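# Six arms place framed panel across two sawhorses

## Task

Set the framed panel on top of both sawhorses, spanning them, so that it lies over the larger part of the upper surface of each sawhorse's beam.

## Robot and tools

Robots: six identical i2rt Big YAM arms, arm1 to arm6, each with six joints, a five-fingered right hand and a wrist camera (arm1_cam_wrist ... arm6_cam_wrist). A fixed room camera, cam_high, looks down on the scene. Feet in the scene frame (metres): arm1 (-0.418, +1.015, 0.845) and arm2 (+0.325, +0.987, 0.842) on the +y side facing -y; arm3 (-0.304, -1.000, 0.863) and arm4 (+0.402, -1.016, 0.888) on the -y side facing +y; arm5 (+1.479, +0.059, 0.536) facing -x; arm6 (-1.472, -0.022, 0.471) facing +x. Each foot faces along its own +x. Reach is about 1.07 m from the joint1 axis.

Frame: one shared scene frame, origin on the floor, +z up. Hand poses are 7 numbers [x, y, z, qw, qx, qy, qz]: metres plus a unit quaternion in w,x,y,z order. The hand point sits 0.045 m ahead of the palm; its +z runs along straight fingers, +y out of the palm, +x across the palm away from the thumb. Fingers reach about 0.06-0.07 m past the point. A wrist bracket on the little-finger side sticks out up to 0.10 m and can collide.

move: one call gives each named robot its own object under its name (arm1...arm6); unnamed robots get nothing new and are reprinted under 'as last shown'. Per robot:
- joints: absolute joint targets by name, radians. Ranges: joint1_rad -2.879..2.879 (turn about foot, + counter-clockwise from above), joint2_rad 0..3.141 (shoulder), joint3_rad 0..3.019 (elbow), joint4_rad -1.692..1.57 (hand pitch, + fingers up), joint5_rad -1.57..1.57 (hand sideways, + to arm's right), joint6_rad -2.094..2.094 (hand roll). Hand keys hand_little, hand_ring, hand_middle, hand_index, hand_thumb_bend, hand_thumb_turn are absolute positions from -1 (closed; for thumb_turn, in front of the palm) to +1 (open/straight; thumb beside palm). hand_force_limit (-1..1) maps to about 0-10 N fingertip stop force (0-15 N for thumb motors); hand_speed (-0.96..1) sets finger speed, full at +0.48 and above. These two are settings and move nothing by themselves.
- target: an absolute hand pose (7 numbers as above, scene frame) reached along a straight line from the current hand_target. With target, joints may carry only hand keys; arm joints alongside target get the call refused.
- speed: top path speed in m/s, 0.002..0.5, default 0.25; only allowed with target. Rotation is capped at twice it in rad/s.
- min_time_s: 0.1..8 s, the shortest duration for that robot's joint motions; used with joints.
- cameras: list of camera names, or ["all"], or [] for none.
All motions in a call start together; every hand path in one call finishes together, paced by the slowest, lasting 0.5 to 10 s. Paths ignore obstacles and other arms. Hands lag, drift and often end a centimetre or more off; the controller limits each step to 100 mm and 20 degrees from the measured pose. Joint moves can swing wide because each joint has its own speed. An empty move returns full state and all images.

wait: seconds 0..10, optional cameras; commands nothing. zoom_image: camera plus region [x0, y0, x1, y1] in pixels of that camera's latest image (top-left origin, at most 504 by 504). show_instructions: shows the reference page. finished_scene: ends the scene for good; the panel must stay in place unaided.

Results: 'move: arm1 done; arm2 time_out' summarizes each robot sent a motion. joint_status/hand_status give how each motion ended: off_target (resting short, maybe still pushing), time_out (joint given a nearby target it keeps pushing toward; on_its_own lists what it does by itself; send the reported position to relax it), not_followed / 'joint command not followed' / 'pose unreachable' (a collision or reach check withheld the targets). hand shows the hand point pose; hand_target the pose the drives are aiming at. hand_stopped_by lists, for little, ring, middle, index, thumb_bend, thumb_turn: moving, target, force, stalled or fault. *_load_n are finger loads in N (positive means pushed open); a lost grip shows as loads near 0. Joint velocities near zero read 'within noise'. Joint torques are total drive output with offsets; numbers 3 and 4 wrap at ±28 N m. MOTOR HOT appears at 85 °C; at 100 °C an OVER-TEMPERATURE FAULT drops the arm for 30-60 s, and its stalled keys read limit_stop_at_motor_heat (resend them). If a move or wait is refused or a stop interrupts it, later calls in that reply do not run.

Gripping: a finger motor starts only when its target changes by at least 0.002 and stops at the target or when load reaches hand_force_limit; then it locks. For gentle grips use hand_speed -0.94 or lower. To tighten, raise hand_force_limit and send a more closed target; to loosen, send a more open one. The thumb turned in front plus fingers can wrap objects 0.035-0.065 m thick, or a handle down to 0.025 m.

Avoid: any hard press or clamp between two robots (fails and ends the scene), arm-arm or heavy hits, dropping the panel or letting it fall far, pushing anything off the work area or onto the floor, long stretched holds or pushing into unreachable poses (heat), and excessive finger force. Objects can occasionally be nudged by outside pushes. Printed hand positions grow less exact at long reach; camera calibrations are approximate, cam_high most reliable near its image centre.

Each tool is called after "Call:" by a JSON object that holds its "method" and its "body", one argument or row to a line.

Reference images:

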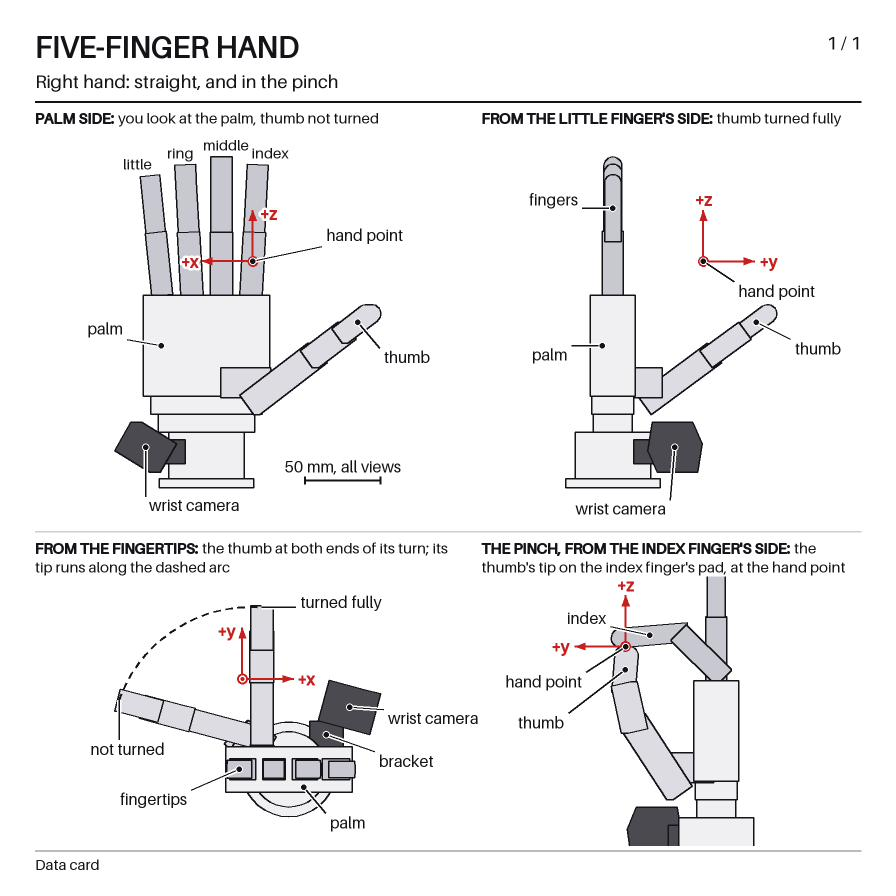

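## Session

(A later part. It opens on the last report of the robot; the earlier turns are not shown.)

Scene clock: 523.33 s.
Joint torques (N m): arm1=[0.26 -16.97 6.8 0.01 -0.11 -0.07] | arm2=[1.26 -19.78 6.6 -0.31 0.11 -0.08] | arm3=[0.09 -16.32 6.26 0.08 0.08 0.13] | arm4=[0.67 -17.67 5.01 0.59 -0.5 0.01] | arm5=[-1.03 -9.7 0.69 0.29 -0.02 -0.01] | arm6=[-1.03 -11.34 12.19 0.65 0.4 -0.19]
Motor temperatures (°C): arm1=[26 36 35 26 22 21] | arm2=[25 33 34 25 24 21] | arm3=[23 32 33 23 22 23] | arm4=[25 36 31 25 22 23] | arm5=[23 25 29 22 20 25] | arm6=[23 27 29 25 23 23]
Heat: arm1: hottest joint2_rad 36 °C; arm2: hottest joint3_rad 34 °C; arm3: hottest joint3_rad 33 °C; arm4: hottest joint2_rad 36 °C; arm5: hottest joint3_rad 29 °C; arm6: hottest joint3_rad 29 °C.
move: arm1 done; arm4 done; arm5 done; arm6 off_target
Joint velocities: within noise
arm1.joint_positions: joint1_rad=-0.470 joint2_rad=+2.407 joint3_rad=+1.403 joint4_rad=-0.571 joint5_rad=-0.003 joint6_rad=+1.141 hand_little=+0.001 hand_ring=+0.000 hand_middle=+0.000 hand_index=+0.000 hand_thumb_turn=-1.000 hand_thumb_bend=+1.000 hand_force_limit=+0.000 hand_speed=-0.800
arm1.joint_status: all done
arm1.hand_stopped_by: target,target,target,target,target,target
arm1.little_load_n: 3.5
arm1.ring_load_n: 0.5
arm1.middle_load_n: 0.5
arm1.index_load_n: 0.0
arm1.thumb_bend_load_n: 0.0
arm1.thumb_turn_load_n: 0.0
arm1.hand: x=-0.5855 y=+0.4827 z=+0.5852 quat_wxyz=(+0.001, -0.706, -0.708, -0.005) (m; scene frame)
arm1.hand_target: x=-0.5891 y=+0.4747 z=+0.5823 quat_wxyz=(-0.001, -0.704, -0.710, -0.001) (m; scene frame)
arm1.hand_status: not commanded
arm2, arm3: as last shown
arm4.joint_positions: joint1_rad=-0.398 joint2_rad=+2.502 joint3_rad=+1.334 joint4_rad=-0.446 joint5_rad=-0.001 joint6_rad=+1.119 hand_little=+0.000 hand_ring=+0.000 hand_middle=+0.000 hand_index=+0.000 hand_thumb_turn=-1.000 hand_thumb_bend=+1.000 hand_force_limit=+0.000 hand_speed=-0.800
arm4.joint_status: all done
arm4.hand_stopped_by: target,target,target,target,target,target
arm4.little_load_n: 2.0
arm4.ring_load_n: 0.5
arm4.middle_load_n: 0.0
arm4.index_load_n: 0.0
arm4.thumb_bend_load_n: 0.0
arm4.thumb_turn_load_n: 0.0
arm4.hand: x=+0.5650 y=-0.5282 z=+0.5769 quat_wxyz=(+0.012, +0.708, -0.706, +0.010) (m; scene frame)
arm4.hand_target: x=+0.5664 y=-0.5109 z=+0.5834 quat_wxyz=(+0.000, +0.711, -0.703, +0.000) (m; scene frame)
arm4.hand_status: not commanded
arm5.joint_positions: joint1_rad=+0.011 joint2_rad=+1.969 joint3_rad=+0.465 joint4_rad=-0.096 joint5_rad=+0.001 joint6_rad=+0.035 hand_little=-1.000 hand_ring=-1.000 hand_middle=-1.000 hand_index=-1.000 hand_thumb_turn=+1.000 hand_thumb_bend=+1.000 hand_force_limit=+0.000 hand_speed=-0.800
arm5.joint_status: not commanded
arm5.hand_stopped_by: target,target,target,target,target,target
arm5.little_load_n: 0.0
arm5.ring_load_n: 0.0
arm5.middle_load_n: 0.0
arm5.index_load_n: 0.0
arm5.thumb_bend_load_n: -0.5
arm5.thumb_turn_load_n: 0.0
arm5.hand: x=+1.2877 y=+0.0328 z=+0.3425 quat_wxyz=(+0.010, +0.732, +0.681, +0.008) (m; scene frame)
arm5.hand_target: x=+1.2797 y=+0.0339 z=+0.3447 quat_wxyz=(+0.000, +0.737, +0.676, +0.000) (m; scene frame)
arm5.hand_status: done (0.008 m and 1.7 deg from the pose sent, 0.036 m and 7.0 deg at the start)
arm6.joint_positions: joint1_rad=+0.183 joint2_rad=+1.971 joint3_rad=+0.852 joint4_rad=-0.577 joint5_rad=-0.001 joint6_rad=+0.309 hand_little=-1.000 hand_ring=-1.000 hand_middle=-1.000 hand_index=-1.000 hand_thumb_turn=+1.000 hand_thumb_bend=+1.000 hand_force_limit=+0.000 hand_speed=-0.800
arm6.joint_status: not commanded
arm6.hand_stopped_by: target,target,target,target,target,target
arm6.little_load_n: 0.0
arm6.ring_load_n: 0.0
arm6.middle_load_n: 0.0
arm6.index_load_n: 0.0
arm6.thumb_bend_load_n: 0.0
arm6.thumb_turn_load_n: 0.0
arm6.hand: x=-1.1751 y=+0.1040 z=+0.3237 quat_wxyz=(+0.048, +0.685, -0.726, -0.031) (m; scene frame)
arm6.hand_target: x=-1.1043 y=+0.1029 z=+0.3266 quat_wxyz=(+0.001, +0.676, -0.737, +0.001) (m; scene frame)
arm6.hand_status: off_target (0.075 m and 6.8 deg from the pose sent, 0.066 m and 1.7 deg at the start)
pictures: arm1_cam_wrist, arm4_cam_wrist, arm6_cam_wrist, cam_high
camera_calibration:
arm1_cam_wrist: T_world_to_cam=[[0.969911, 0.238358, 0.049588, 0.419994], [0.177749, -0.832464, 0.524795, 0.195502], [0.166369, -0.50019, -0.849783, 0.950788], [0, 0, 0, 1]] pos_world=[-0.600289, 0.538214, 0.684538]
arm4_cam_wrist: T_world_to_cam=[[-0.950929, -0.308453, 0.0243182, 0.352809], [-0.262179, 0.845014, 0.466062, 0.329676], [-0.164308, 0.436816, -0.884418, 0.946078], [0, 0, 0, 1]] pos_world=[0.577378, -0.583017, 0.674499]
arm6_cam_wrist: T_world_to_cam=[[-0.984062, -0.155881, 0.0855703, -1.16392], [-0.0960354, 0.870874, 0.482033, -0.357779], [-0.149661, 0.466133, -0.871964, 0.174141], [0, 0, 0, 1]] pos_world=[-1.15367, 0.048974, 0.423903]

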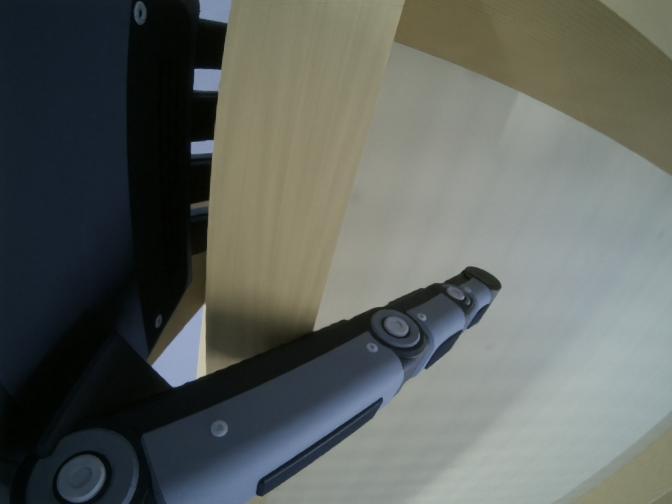

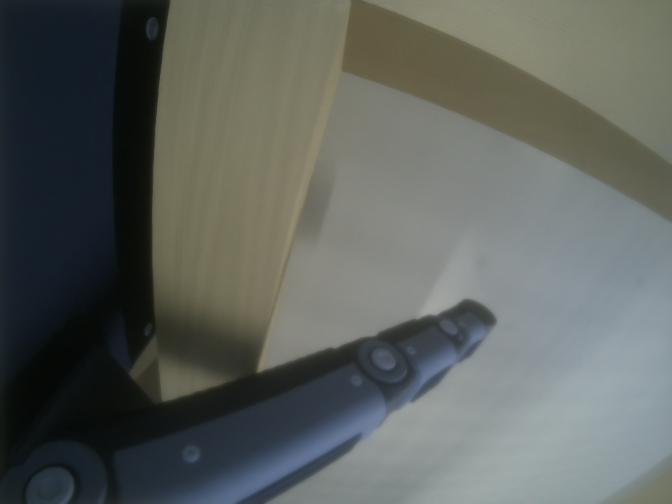

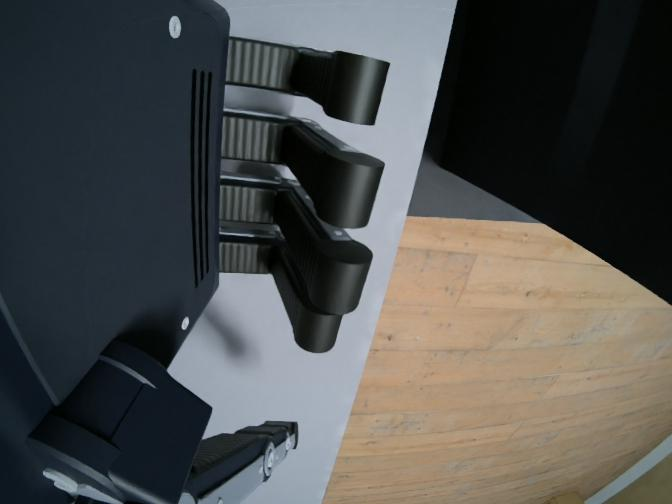

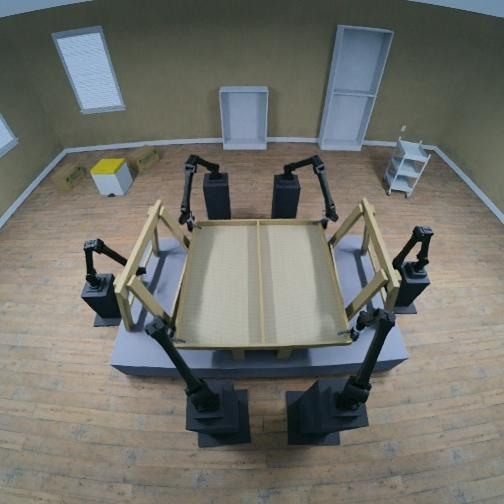

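Call:
{"method": "move", "body": {
  "arm1": {"target": [-0.589, 0.475, 0.655, 0, 0.7071, 0.7071, 0], "speed": 0.05},
  "arm2": {"target": [0.617, 0.538, 0.668, 0, 0.7071, -0.7071, 0], "speed": 0.05},
  "arm3": {"target": [-0.602, -0.573, 0.665, 0, 0.7071, 0.7071, 0], "speed": 0.05},
  "arm4": {"target": [0.566, -0.511, 0.653, 0, 0.7071, -0.7071, 0], "speed": 0.05},
  "arm6": {"target": [-1.19, 0.105, 0.32, 0, 0.6756, -0.7372, 0], "speed": 0.05},
  "cameras": ["all"]
}}

Scene clock: 562.57 s.
Joint torques (N m): arm1=[0.32 -26.75 3.58 -3.85 -0.2 -0.01] | arm2=[1.32 -27.52 4.31 -3.14 0.17 -0.16] | arm3=[-0.15 -26.05 3.63 -2.91 0.22 0.01] | arm4=[0.85 -25.29 2.15 -2.09 -0.55 0.04] | arm5=[-0.91 -9.58 0.7 0.31 -0.02 0] | arm6=[2.84 -12.92 2.85 0.14 -0.03 -0.02]
Motor temperatures (°C): arm1=[26 38 35 26 22 21] | arm2=[25 34 34 25 24 21] | arm3=[22 32 33 23 22 23] | arm4=[25 34 30 25 22 23] | arm5=[23 26 28 22 20 25] | arm6=[23 28 38 25 23 23]
Heat: arm1: hottest joint2_rad 38 °C; arm2: hottest joint2_rad 34 °C; arm3: hottest joint3_rad 33 °C; arm4: hottest joint2_rad 34 °C; arm5: hottest joint3_rad 28 °C; arm6: hottest joint3_rad 38 °C.
move: arm1 off_target; arm2 off_target; arm3 off_target; arm4 off_target; arm6 done
Joint velocities: within noise
arm1.joint_positions: joint1_rad=-0.470 joint2_rad=+2.379 joint3_rad=+1.392 joint4_rad=-0.574 joint5_rad=+0.003 joint6_rad=+1.153 hand_little=+0.001 hand_ring=+0.000 hand_middle=+0.000 hand_index=+0.000 hand_thumb_turn=-1.000 hand_thumb_bend=+1.000 hand_force_limit=+0.000 hand_speed=-0.800
arm1.joint_status: not commanded
arm1.hand_stopped_by: target,target,target,target,target,target
arm1.little_load_n: 11.0
arm1.ring_load_n: 4.0
arm1.middle_load_n: 0.0
arm1.index_load_n: 0.0
arm1.thumb_bend_load_n: 0.0
arm1.thumb_turn_load_n: 0.0
arm1.hand: x=-0.5884 y=+0.4792 z=+0.5978 quat_wxyz=(+0.001, -0.710, -0.704, +0.003) (m; scene frame)
arm1.hand_target: x=-0.5895 y=+0.4738 z=+0.6499 quat_wxyz=(+0.000, -0.711, -0.704, +0.002) (m; scene frame)
arm1.hand_status: off_target (0.057 m and 0.6 deg from the pose sent, 0.070 m and 0.6 deg at the start)
arm2.joint_positions: joint1_rad=+0.630 joint2_rad=+2.418 joint3_rad=+1.513 joint4_rad=-0.689 joint5_rad=+0.011 joint6_rad=-0.935 hand_little=+0.000 hand_ring=+0.000 hand_middle=+0.000 hand_index=+0.001 hand_thumb_turn=-1.000 hand_thumb_bend=+1.000 hand_force_limit=+0.000 hand_speed=-0.800
arm2.joint_status: not commanded
arm2.hand_stopped_by: target,target,target,target,target,target
arm2.little_load_n: 0.0
arm2.ring_load_n: 0.0
arm2.middle_load_n: 0.5
arm2.index_load_n: 8.0
arm2.thumb_bend_load_n: 0.0
arm2.thumb_turn_load_n: 0.0
arm2.hand: x=+0.6064 y=+0.5484 z=+0.6044 quat_wxyz=(-0.003, +0.704, -0.710, -0.011) (m; scene frame)
arm2.hand_target: x=+0.6165 y=+0.5383 z=+0.6627 quat_wxyz=(+0.000, +0.707, -0.707, +0.001) (m; scene frame)
arm2.hand_status: off_target (0.065 m and 1.5 deg from the pose sent, 0.078 m and 1.1 deg at the start)
arm3.joint_positions: joint1_rad=+0.595 joint2_rad=+2.432 joint3_rad=+1.480 joint4_rad=-0.617 joint5_rad=-0.019 joint6_rad=-0.904 hand_little=+0.000 hand_ring=+0.000 hand_middle=+0.000 hand_index=+0.001 hand_thumb_turn=-1.000 hand_thumb_bend=+1.000 hand_force_limit=+0.000 hand_speed=-0.800
arm3.joint_status: not commanded
arm3.hand_stopped_by: target,target,target,target,target,target
arm3.little_load_n: 0.0
arm3.ring_load_n: 0.0
arm3.middle_load_n: 0.5
arm3.index_load_n: 8.0
arm3.thumb_bend_load_n: 0.0
arm3.thumb_turn_load_n: 0.0
arm3.hand: x=-0.5972 y=-0.5779 z=+0.6071 quat_wxyz=(+0.001, +0.708, +0.706, -0.002) (m; scene frame)
arm3.hand_target: x=-0.6023 y=-0.5728 z=+0.6596 quat_wxyz=(-0.002, +0.707, +0.707, +0.000) (m; scene frame)
arm3.hand_status: off_target (0.058 m and 0.4 deg from the pose sent, 0.071 m and 0.6 deg at the start)
arm4.joint_positions: joint1_rad=-0.398 joint2_rad=+2.466 joint3_rad=+1.308 joint4_rad=-0.452 joint5_rad=-0.001 joint6_rad=+1.122 hand_little=+0.001 hand_ring=+0.000 hand_middle=+0.000 hand_index=+0.000 hand_thumb_turn=-1.000 hand_thumb_bend=+1.000 hand_force_limit=+0.000 hand_speed=-0.800
arm4.joint_status: not commanded
arm4.hand_stopped_by: target,target,target,target,target,target
arm4.little_load_n: 7.0
arm4.ring_load_n: 3.5
arm4.middle_load_n: 0.5
arm4.index_load_n: 0.0
arm4.thumb_bend_load_n: 0.0
arm4.thumb_turn_load_n: 0.0
arm4.hand: x=+0.5642 y=-0.5296 z=+0.5906 quat_wxyz=(+0.010, +0.707, -0.707, +0.009) (m; scene frame)
arm4.hand_target: x=+0.5658 y=-0.5107 z=+0.6469 quat_wxyz=(-0.002, +0.707, -0.707, -0.001) (m; scene frame)
arm4.hand_status: off_target (0.065 m and 1.5 deg from the pose sent, 0.078 m and 1.8 deg at the start)
arm5: as last shown
arm5.thumb_bend_load_n: 0.0
arm6.joint_positions: joint1_rad=+0.183 joint2_rad=+1.908 joint3_rad=+0.721 joint4_rad=-0.407 joint5_rad=+0.017 joint6_rad=+0.332 hand_little=-1.000 hand_ring=-1.000 hand_middle=-1.000 hand_index=-1.000 hand_thumb_turn=+1.000 hand_thumb_bend=+1.000 hand_force_limit=+0.000 hand_speed=-0.800
arm6.joint_status: not commanded
arm6.hand_stopped_by: target,target,target,target,target,target
arm6.little_load_n: 0.0
arm6.ring_load_n: 0.0
arm6.middle_load_n: 0.0
arm6.index_load_n: 0.0
arm6.thumb_bend_load_n: 0.0
arm6.thumb_turn_load_n: 0.0
arm6.hand: x=-1.1906 y=+0.0976 z=+0.3176 quat_wxyz=(+0.008, +0.678, -0.735, +0.002) (m; scene frame)
arm6.hand_target: x=-1.1892 y=+0.1022 z=+0.3192 quat_wxyz=(+0.002, +0.679, -0.734, +0.006) (m; scene frame)
arm6.hand_status: done (0.008 m and 1.1 deg from the pose sent, 0.015 m and 6.8 deg at the start)
pictures: arm1_cam_wrist, arm2_cam_wrist, arm3_cam_wrist, arm4_cam_wrist, arm5_cam_wrist, arm6_cam_wrist, cam_high
camera_calibration:
arm1_cam_wrist: T_world_to_cam=[[0.973261, 0.226892, 0.0358136, 0.438779], [0.173706, -0.82902, 0.531557, 0.178436], [0.150296, -0.511123, -0.846265, 0.95383], [0, 0, 0, 1]] pos_world=[-0.601399, 0.535896, 0.696629]
arm2_cam_wrist: T_world_to_cam=[[-0.961308, -0.266973, 0.0679078, 0.682512], [-0.198442, 0.842103, 0.501481, -0.639378], [-0.191067, 0.468602, -0.8625, 0.494758], [0, 0, 0, 1]] pos_world=[0.623757, 0.48879, 0.701016]
arm3_cam_wrist: T_world_to_cam=[[0.955278, 0.294735, 0.0239829, 0.718788], [0.239639, -0.819111, 0.521182, -0.643638], [0.173255, -0.492126, -0.853109, 0.451991], [0, 0, 0, 1]] pos_world=[-0.610712, -0.516627, 0.703812]
arm4_cam_wrist: T_world_to_cam=[[-0.951903, -0.305653, 0.0213708, 0.355024], [-0.260494, 0.84404, 0.468764, 0.321181], [-0.161317, 0.44065, -0.883065, 0.958192], [0, 0, 0, 1]] pos_world=[0.576187, -0.584803, 0.688001]
arm5_cam_wrist: T_world_to_cam=[[0.966533, 0.254559, -0.0318275, -1.23987], [0.234805, -0.827831, 0.509472, -0.450785], [0.103343, -0.499895, -0.859898, 0.28748], [0, 0, 0, 1]] pos_world=[1.27451, 0.0861559, 0.437404]
arm6_cam_wrist: T_world_to_cam=[[-0.990789, -0.134277, -0.017528, -1.15702], [-0.126382, 0.870423, 0.475807, -0.384832], [-0.0486333, 0.473639, -0.879375, 0.291361], [0, 0, 0, 1]] pos_world=[-1.18083, 0.0416052, 0.419041]

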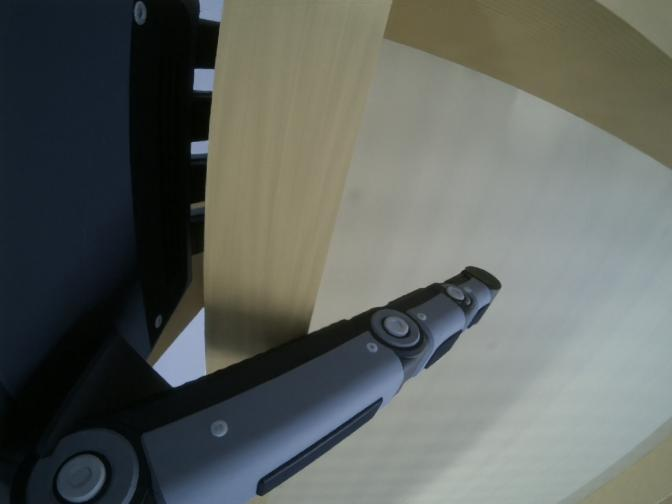

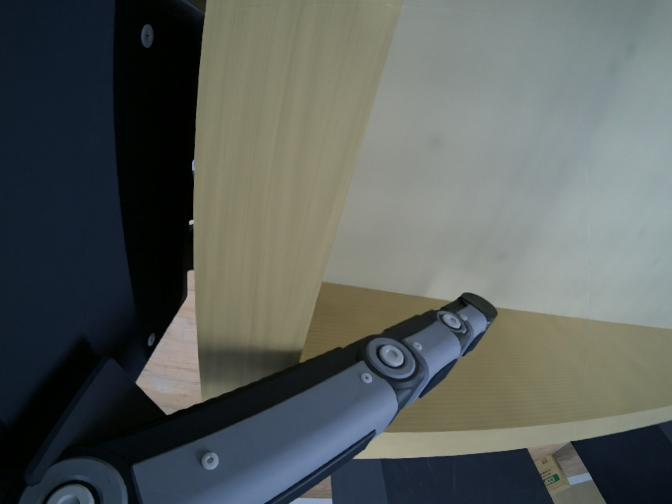

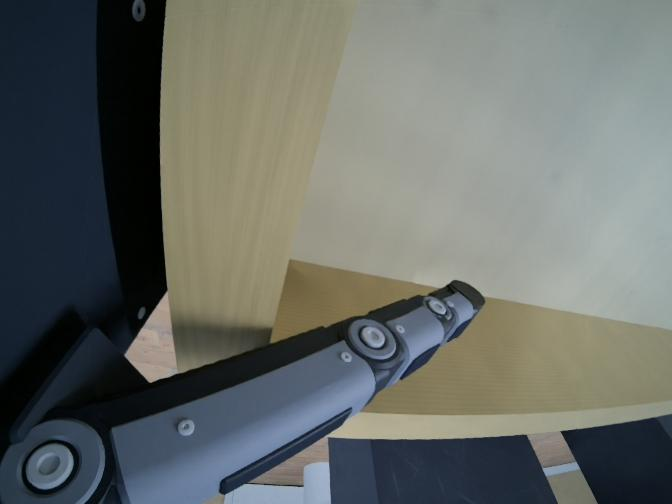

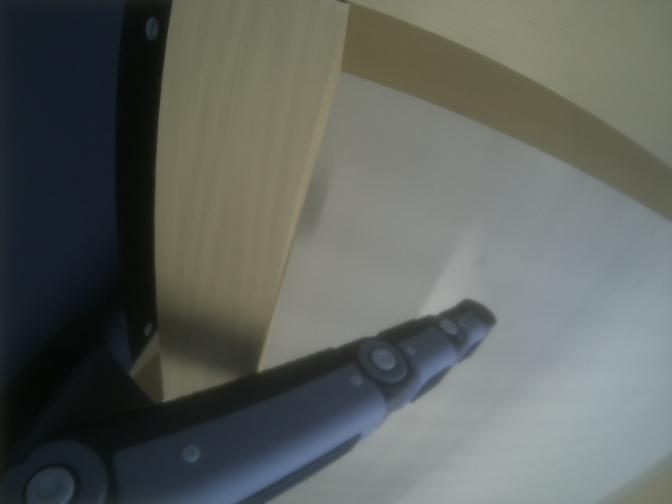

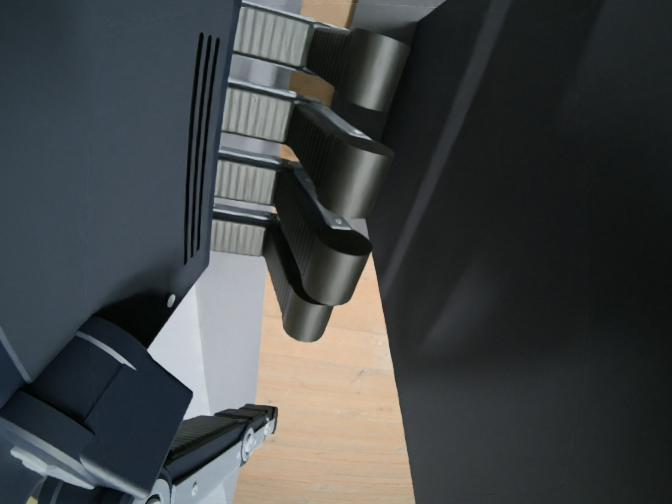

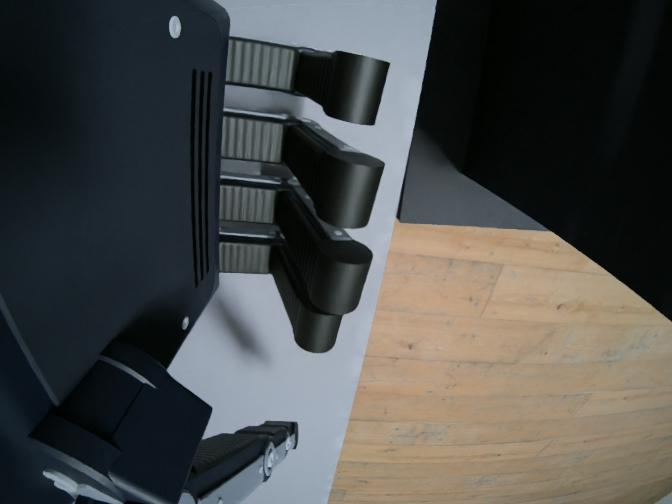

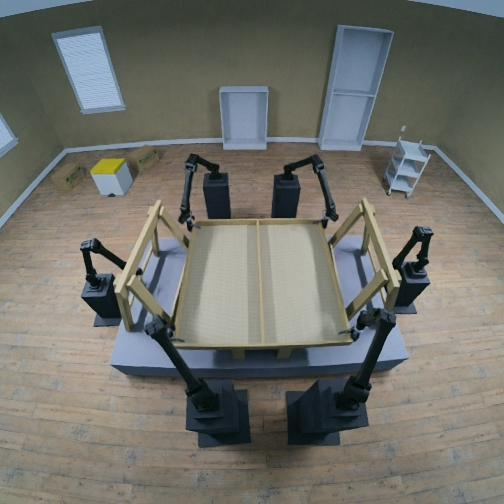

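Call:
{"method": "move", "body": {
  "arm1": {"joints": {"hand_middle": -0.5, "hand_index": -0.5}},
  "arm2": {"joints": {"hand_little": -0.5, "hand_ring": -0.5, "hand_middle": -0.5}},
  "arm3": {"joints": {"hand_little": -0.5, "hand_ring": -0.5, "hand_middle": -0.5}},
  "arm4": {"joints": {"hand_middle": -0.5, "hand_index": -0.5}},
  "arm5": {"target": [1.16, 0.034, 0.345, 0, 0.7372, 0.6756, 0], "speed": 0.06},
  "cameras": ["cam_high"]
}}

Scene clock: 580.47 s.
Joint torques (N m): arm1=[0.21 -26.34 3.58 -3.7 -0.35 -0.08] | arm2=[1.26 -27.4 4.33 -3.06 0.34 -0.05] | arm3=[-0.38 -25.82 3.62 -2.84 0.6 0.12] | arm4=[1.03 -25.17 2.11 -2.07 -0.55 0.04] | arm5=[-0.15 -10.58 5.82 -0.35 -0.05 0.07] | arm6=[2.73 -12.92 2.85 0.12 -0.02 0]
Motor temperatures (°C): arm1=[26 40 34 26 22 21] | arm2=[25 38 33 26 24 21] | arm3=[22 38 32 23 22 23] | arm4=[24 40 30 25 22 23] | arm5=[23 26 28 22 20 25] | arm6=[23 27 34 24 23 23]
Heat: arm1: hottest joint2_rad 40 °C; arm2: hottest joint2_rad 38 °C; arm3: hottest joint2_rad 38 °C; arm4: hottest joint2_rad 40 °C; arm5: hottest joint3_rad 28 °C; arm6: hottest joint3_rad 34 °C.
move: arm1 off_target; arm2 off_target; arm3 off_target; arm4 off_target; arm5 off_target
Joint velocities: within noise
arm1.joint_positions: joint1_rad=-0.470 joint2_rad=+2.376 joint3_rad=+1.392 joint4_rad=-0.577 joint5_rad=+0.008 joint6_rad=+1.161 hand_little=+0.001 hand_ring=+0.000 hand_middle=-0.053 hand_index=-0.107 hand_thumb_turn=-1.000 hand_thumb_bend=+1.000 hand_force_limit=+0.000 hand_speed=-0.800
arm1.joint_status: hand_middle off_target (ended at -0.053, target -0.500); hand_index off_target (ended at -0.107, target -0.500)
arm1.hand_stopped_by: target,target,force,force,target,target
arm1.little_load_n: 5.5
arm1.ring_load_n: 0.5
arm1.middle_load_n: 1.5
arm1.index_load_n: 7.0
arm1.thumb_bend_load_n: 0.0
arm1.thumb_turn_load_n: 0.0
arm1.hand: x=-0.5896 y=+0.4788 z=+0.5991 quat_wxyz=(+0.004, -0.713, -0.701, +0.004) (m; scene frame)
arm1.hand_target: x=-0.5896 y=+0.4737 z=+0.6497 quat_wxyz=(+0.000, -0.710, -0.704, +0.002) (m; scene frame)
arm1.hand_status: not commanded
arm2.joint_positions: joint1_rad=+0.630 joint2_rad=+2.416 joint3_rad=+1.513 joint4_rad=-0.690 joint5_rad=+0.006 joint6_rad=-0.955 hand_little=-0.162 hand_ring=-0.126 hand_middle=-0.069 hand_index=+0.000 hand_thumb_turn=-1.000 hand_thumb_bend=+1.000 hand_force_limit=+0.000 hand_speed=-0.800
arm2.joint_status: hand_little off_target (ended at -0.162, target -0.500); hand_ring off_target (ended at -0.126, target -0.500); hand_middle off_target (ended at -0.069, target -0.500)
arm2.hand_stopped_by: force,force,force,target,target,target
arm2.little_load_n: 8.0
arm2.ring_load_n: 4.5
arm2.middle_load_n: 1.0
arm2.index_load_n: 0.0
arm2.thumb_bend_load_n: 0.0
arm2.thumb_turn_load_n: 0.0
arm2.hand: x=+0.6066 y=+0.5476 z=+0.6051 quat_wxyz=(-0.006, +0.711, -0.703, -0.011) (m; scene frame)
arm2.hand_target: x=+0.6162 y=+0.5377 z=+0.6627 quat_wxyz=(+0.000, +0.711, -0.703, +0.001) (m; scene frame)
arm2.hand_status: not commanded
arm3.joint_positions: joint1_rad=+0.596 joint2_rad=+2.432 joint3_rad=+1.480 joint4_rad=-0.620 joint5_rad=-0.028 joint6_rad=-0.923 hand_little=-0.162 hand_ring=-0.125 hand_middle=-0.053 hand_index=+0.000 hand_thumb_turn=-1.000 hand_thumb_bend=+1.000 hand_force_limit=+0.000 hand_speed=-0.800
arm3.joint_status: hand_little off_target (ended at -0.162, target -0.500); hand_ring off_target (ended at -0.125, target -0.500); hand_middle off_target (ended at -0.053, target -0.500)
arm3.hand_stopped_by: force,force,force,target,target,target
arm3.little_load_n: 10.5
arm3.ring_load_n: 3.5
arm3.middle_load_n: 0.0
arm3.index_load_n: 0.5
arm3.thumb_bend_load_n: 0.0
arm3.thumb_turn_load_n: 0.0
arm3.hand: x=-0.5980 y=-0.5787 z=+0.6072 quat_wxyz=(+0.002, +0.701, +0.713, -0.007) (m; scene frame)
arm3.hand_target: x=-0.6018 y=-0.5726 z=+0.6596 quat_wxyz=(-0.001, +0.704, +0.711, -0.001) (m; scene frame)
arm3.hand_status: not commanded
arm4.joint_positions: joint1_rad=-0.398 joint2_rad=+2.465 joint3_rad=+1.308 joint4_rad=-0.459 joint5_rad=+0.001 joint6_rad=+1.136 hand_little=+0.000 hand_ring=+0.000 hand_middle=-0.069 hand_index=-0.106 hand_thumb_turn=-1.000 hand_thumb_bend=+1.000 hand_force_limit=+0.000 hand_speed=-0.800
arm4.joint_status: hand_middle off_target (ended at -0.069, target -0.500); hand_index off_target (ended at -0.106, target -0.500)
arm4.hand_stopped_by: target,target,force,force,target,target
arm4.little_load_n: 2.5
arm4.ring_load_n: 0.0
arm4.middle_load_n: 2.5
arm4.index_load_n: 5.0
arm4.thumb_bend_load_n: 0.0
arm4.thumb_turn_load_n: 0.0
arm4.hand: x=+0.5642 y=-0.5305 z=+0.5909 quat_wxyz=(+0.013, +0.702, -0.712, +0.011) (m; scene frame)
arm4.hand_target: x=+0.5661 y=-0.5105 z=+0.6468 quat_wxyz=(-0.001, +0.704, -0.710, +0.000) (m; scene frame)
arm4.hand_status: not commanded
arm5.joint_positions: joint1_rad=+0.011 joint2_rad=+2.031 joint3_rad=+0.760 joint4_rad=-0.329 joint5_rad=+0.001 joint6_rad=+0.041 hand_little=-1.000 hand_ring=-1.000 hand_middle=-1.000 hand_index=-1.000 hand_thumb_turn=+1.000 hand_thumb_bend=+1.000 hand_force_limit=+0.000 hand_speed=-0.800
arm5.joint_status: not commanded
arm5.hand_stopped_by: target,target,target,target,target,target
arm5.little_load_n: 0.0
arm5.ring_load_n: 0.0
arm5.middle_load_n: 0.0
arm5.index_load_n: 0.0
arm5.thumb_bend_load_n: 0.0
arm5.thumb_turn_load_n: 0.0
arm5.hand: x=+1.1804 y=+0.0364 z=+0.3455 quat_wxyz=(+0.010, +0.734, +0.679, +0.008) (m; scene frame)
arm5.hand_target: x=+1.1605 y=+0.0339 z=+0.3457 quat_wxyz=(+0.000, +0.738, +0.675, +0.000) (m; scene frame)
arm5.hand_status: off_target (0.021 m and 1.6 deg from the pose sent, 0.128 m and 1.7 deg at the start)
arm6: as last shown
pictures: cam_high

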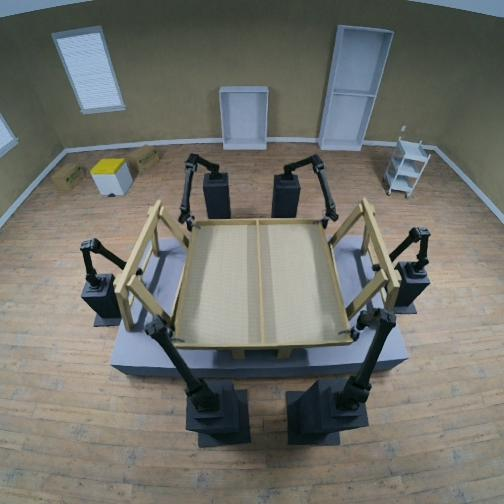

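Call:
{"method": "move", "body": {
  "arm1": {"target": [-0.589, 0.475, 0.85, 0, 0.7071, 0.7071, 0], "speed": 0.1},
  "arm2": {"target": [0.617, 0.538, 0.863, 0, 0.7071, -0.7071, 0], "speed": 0.1},
  "arm3": {"target": [-0.602, -0.573, 0.86, 0, 0.7071, 0.7071, 0], "speed": 0.1},
  "arm4": {"target": [0.566, -0.511, 0.848, 0, 0.7071, -0.7071, 0], "speed": 0.1},
  "cameras": ["all"]
}}

Scene clock: 587.73 s.
Joint torques (N m): arm1=[0.26 -25.23 11.23 -5.35 -0.43 -0.15] | arm2=[1.44 -26.75 10.96 -3.47 0.31 0.11] | arm3=[-0.62 -25.23 9.26 -3.69 0.56 0.19] | arm4=[0.44 -25 6.97 -2.86 -0.51 -0.11] | arm5=[-0.03 -10.46 5.85 -0.24 -0.04 0.08] | arm6=[2.73 -12.92 2.84 0.1 -0.02 0.01]
Motor temperatures (°C): arm1=[26 42 34 27 22 21] | arm2=[25 38 33 26 24 21] | arm3=[22 38 32 23 22 23] | arm4=[24 40 30 25 22 23] | arm5=[23 25 28 22 20 25] | arm6=[23 27 32 24 23 23]
Heat: arm1: hottest joint2_rad 42 °C; arm2: hottest joint2_rad 38 °C; arm3: hottest joint2_rad 38 °C; arm4: hottest joint2_rad 40 °C; arm5: hottest joint3_rad 28 °C; arm6: hottest joint3_rad 32 °C.
move: arm1 off_target; arm2 off_target; arm3 off_target; arm4 off_target
Joint velocities: within noise
arm1.joint_positions: joint1_rad=-0.470 joint2_rad=+2.041 joint3_rad=+1.379 joint4_rad=-0.919 joint5_rad=+0.008 joint6_rad=+1.158 hand_little=+0.001 hand_ring=+0.000 hand_middle=-0.053 hand_index=-0.108 hand_thumb_turn=-1.000 hand_thumb_bend=+1.000 hand_force_limit=+0.000 hand_speed=-0.800
arm1.joint_status: not commanded
arm1.hand_stopped_by: target,target,force,force,target,target
arm1.little_load_n: 13.5
arm1.ring_load_n: 3.0
arm1.middle_load_n: 1.5
arm1.index_load_n: 0.5
arm1.thumb_bend_load_n: 0.0
arm1.thumb_turn_load_n: -2.0
arm1.hand: x=-0.5880 y=+0.4815 z=+0.7754 quat_wxyz=(+0.007, -0.712, -0.702, -0.006) (m; scene frame)
arm1.hand_target: x=-0.5883 y=+0.4753 z=+0.8447 quat_wxyz=(-0.001, -0.707, -0.707, +0.003) (m; scene frame)
arm1.hand_status: off_target (0.075 m and 1.3 deg from the pose sent, 0.251 m and 1.1 deg at the start)
arm2.joint_positions: joint1_rad=+0.631 joint2_rad=+2.114 joint3_rad=+1.523 joint4_rad=-1.051 joint5_rad=+0.006 joint6_rad=-0.954 hand_little=-0.163 hand_ring=-0.126 hand_middle=-0.069 hand_index=+0.001 hand_thumb_turn=-1.000 hand_thumb_bend=+1.000 hand_force_limit=+0.000 hand_speed=-0.800
arm2.joint_status: not commanded
arm2.hand_stopped_by: force,force,force,target,target,target
arm2.little_load_n: 0.0
arm2.ring_load_n: 4.0
arm2.middle_load_n: 2.0
arm2.index_load_n: 4.0
arm2.thumb_bend_load_n: 0.0
arm2.thumb_turn_load_n: 0.5
arm2.hand: x=+0.6016 y=+0.5517 z=+0.7847 quat_wxyz=(-0.010, +0.711, -0.702, -0.035) (m; scene frame)
arm2.hand_target: x=+0.6149 y=+0.5405 z=+0.8581 quat_wxyz=(+0.000, +0.707, -0.707, +0.001) (m; scene frame)
arm2.hand_status: off_target (0.081 m and 4.2 deg from the pose sent, 0.258 m and 1.6 deg at the start; pose on its path clipped on 10 of 81 steps)
arm3.joint_positions: joint1_rad=+0.596 joint2_rad=+2.104 joint3_rad=+1.458 joint4_rad=-0.959 joint5_rad=-0.025 joint6_rad=-0.924 hand_little=-0.163 hand_ring=-0.125 hand_middle=-0.053 hand_index=+0.001 hand_thumb_turn=-1.000 hand_thumb_bend=+1.000 hand_force_limit=+0.000 hand_speed=-0.800
arm3.joint_status: not commanded
arm3.hand_stopped_by: force,force,force,target,target,target
arm3.little_load_n: 5.0
arm3.ring_load_n: 6.5
arm3.middle_load_n: 0.5
arm3.index_load_n: 4.0
arm3.thumb_bend_load_n: 0.0
arm3.thumb_turn_load_n: 0.0
arm3.hand: x=-0.5963 y=-0.5839 z=+0.7869 quat_wxyz=(+0.018, +0.701, +0.713, -0.008) (m; scene frame)
arm3.hand_target: x=-0.6009 y=-0.5739 z=+0.8546 quat_wxyz=(-0.002, +0.707, +0.707, +0.001) (m; scene frame)
arm3.hand_status: off_target (0.074 m and 2.5 deg from the pose sent, 0.253 m and 1.2 deg at the start)
arm4.joint_positions: joint1_rad=-0.398 joint2_rad=+2.087 joint3_rad=+1.253 joint4_rad=-0.817 joint5_rad=+0.001 joint6_rad=+1.136 hand_little=+0.001 hand_ring=+0.000 hand_middle=-0.069 hand_index=-0.107 hand_thumb_turn=-1.000 hand_thumb_bend=+1.000 hand_force_limit=+0.000 hand_speed=-0.800
arm4.joint_status: not commanded
arm4.hand_stopped_by: target,target,force,force,target,target
arm4.little_load_n: 10.0
arm4.ring_load_n: 1.0
arm4.middle_load_n: 0.5
arm4.index_load_n: 0.0
arm4.thumb_bend_load_n: 0.0
arm4.thumb_turn_load_n: 0.0
arm4.hand: x=+0.5621 y=-0.5302 z=+0.7700 quat_wxyz=(+0.029, +0.702, -0.711, +0.017) (m; scene frame)
arm4.hand_target: x=+0.5650 y=-0.5122 z=+0.8414 quat_wxyz=(-0.001, +0.707, -0.707, +0.000) (m; scene frame)
arm4.hand_status: off_target (0.080 m and 3.9 deg from the pose sent, 0.258 m and 2.1 deg at the start; pose on its path clipped on 6 of 81 steps)
arm5, arm6: as last shown
arm5.thumb_turn_load_n: -0.5
pictures: arm1_cam_wrist, arm2_cam_wrist, arm3_cam_wrist, arm4_cam_wrist, arm5_cam_wrist, arm6_cam_wrist, cam_high
camera_calibration:
arm1_cam_wrist: T_world_to_cam=[[0.974109, 0.221599, 0.0447765, 0.427615], [0.16759, -0.840729, 0.514868, 0.100824], [0.151739, -0.494033, -0.8561, 1.10558], [0, 0, 0, 1]] pos_world=[-0.6012, 0.536198, 0.875424]
arm2_cam_wrist: T_world_to_cam=[[-0.95392, -0.289536, 0.0787728, 0.666004], [-0.203097, 0.816265, 0.540798, -0.747293], [-0.22088, 0.49988, -0.837456, 0.628796], [0, 0, 0, 1]] pos_world=[0.62243, 0.488499, 0.878261]
arm3_cam_wrist: T_world_to_cam=[[0.948693, 0.314754, 0.0301889, 0.718177], [0.24688, -0.796986, 0.551238, -0.748868], [0.197564, -0.515503, -0.833802, 0.587955], [0, 0, 0, 1]] pos_world=[-0.612608, -0.519794, 0.881362]
arm4_cam_wrist: T_world_to_cam=[[-0.955588, -0.290763, 0.0480427, 0.338413], [-0.241082, 0.865019, 0.440024, 0.25939], [-0.1695, 0.4089, -0.8967, 1.11483], [0, 0, 0, 1]] pos_world=[0.574883, -0.581835, 0.869275]
arm5_cam_wrist: T_world_to_cam=[[0.968059, 0.248665, -0.0320496, -1.1386], [0.229897, -0.82936, 0.509224, -0.418281], [0.100046, -0.500327, -0.860037, 0.306842], [0, 0, 0, 1]] pos_world=[1.1677, 0.0897473, 0.440403]
arm6_cam_wrist: T_world_to_cam=[[-0.990789, -0.134277, -0.017528, -1.15702], [-0.126382, 0.870423, 0.475807, -0.384832], [-0.0486333, 0.473639, -0.879375, 0.291361], [0, 0, 0, 1]] pos_world=[-1.18083, 0.0416052, 0.419041]

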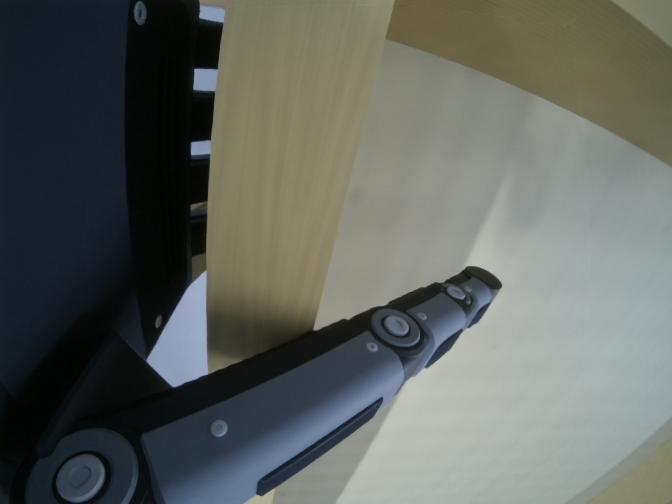

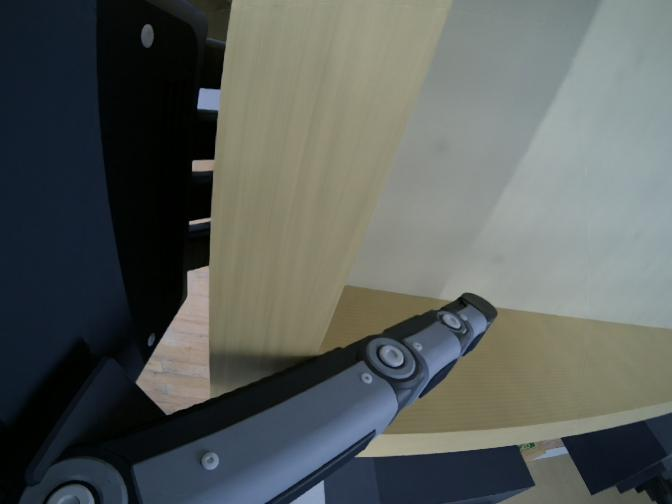

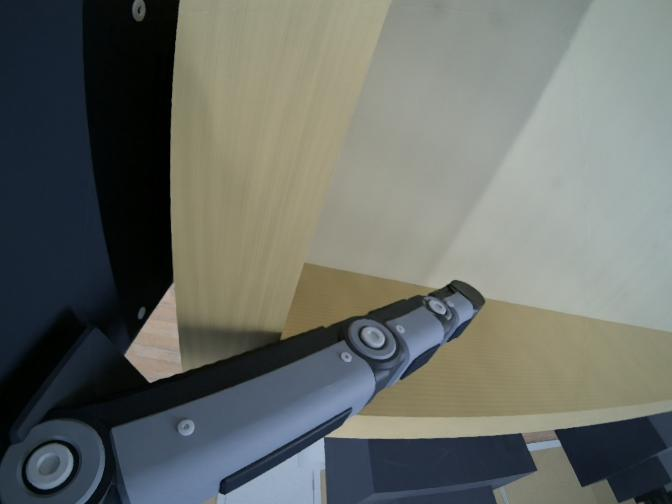

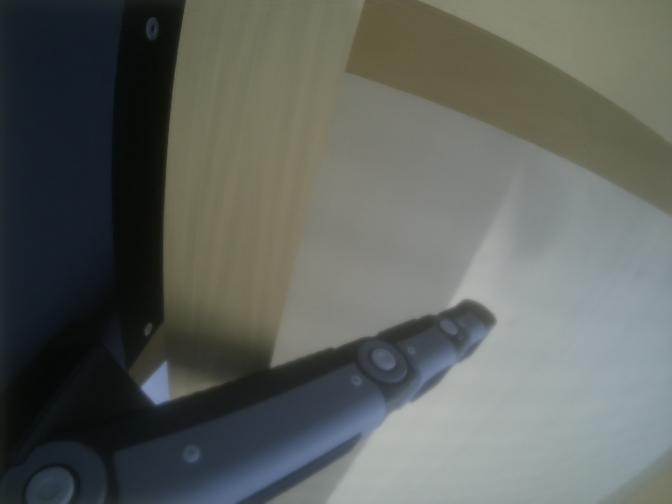

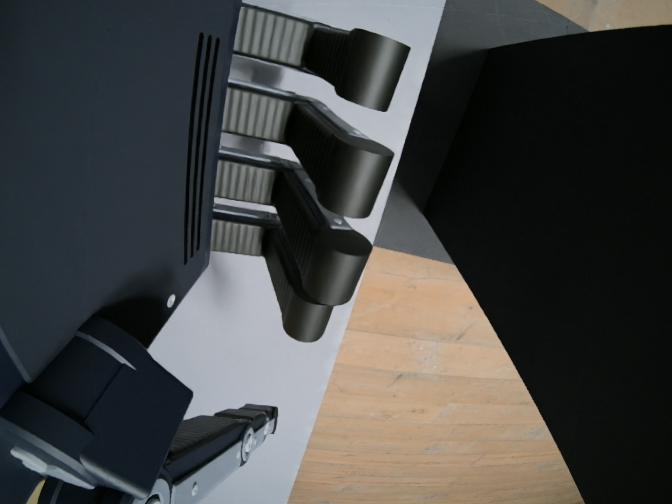

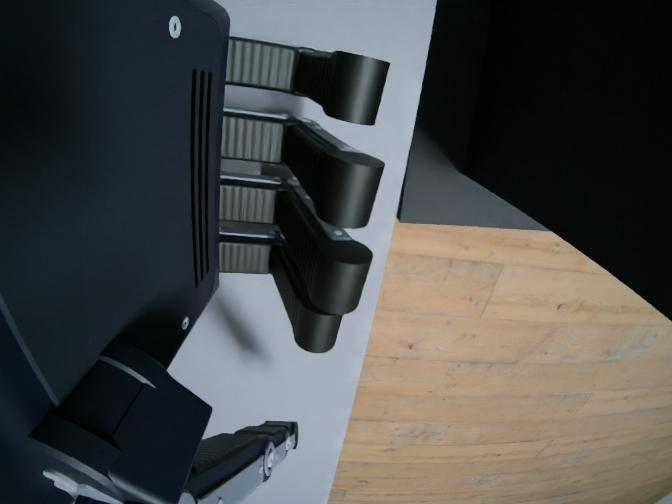

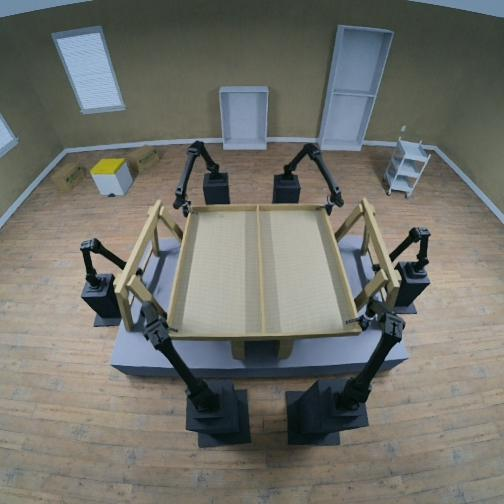

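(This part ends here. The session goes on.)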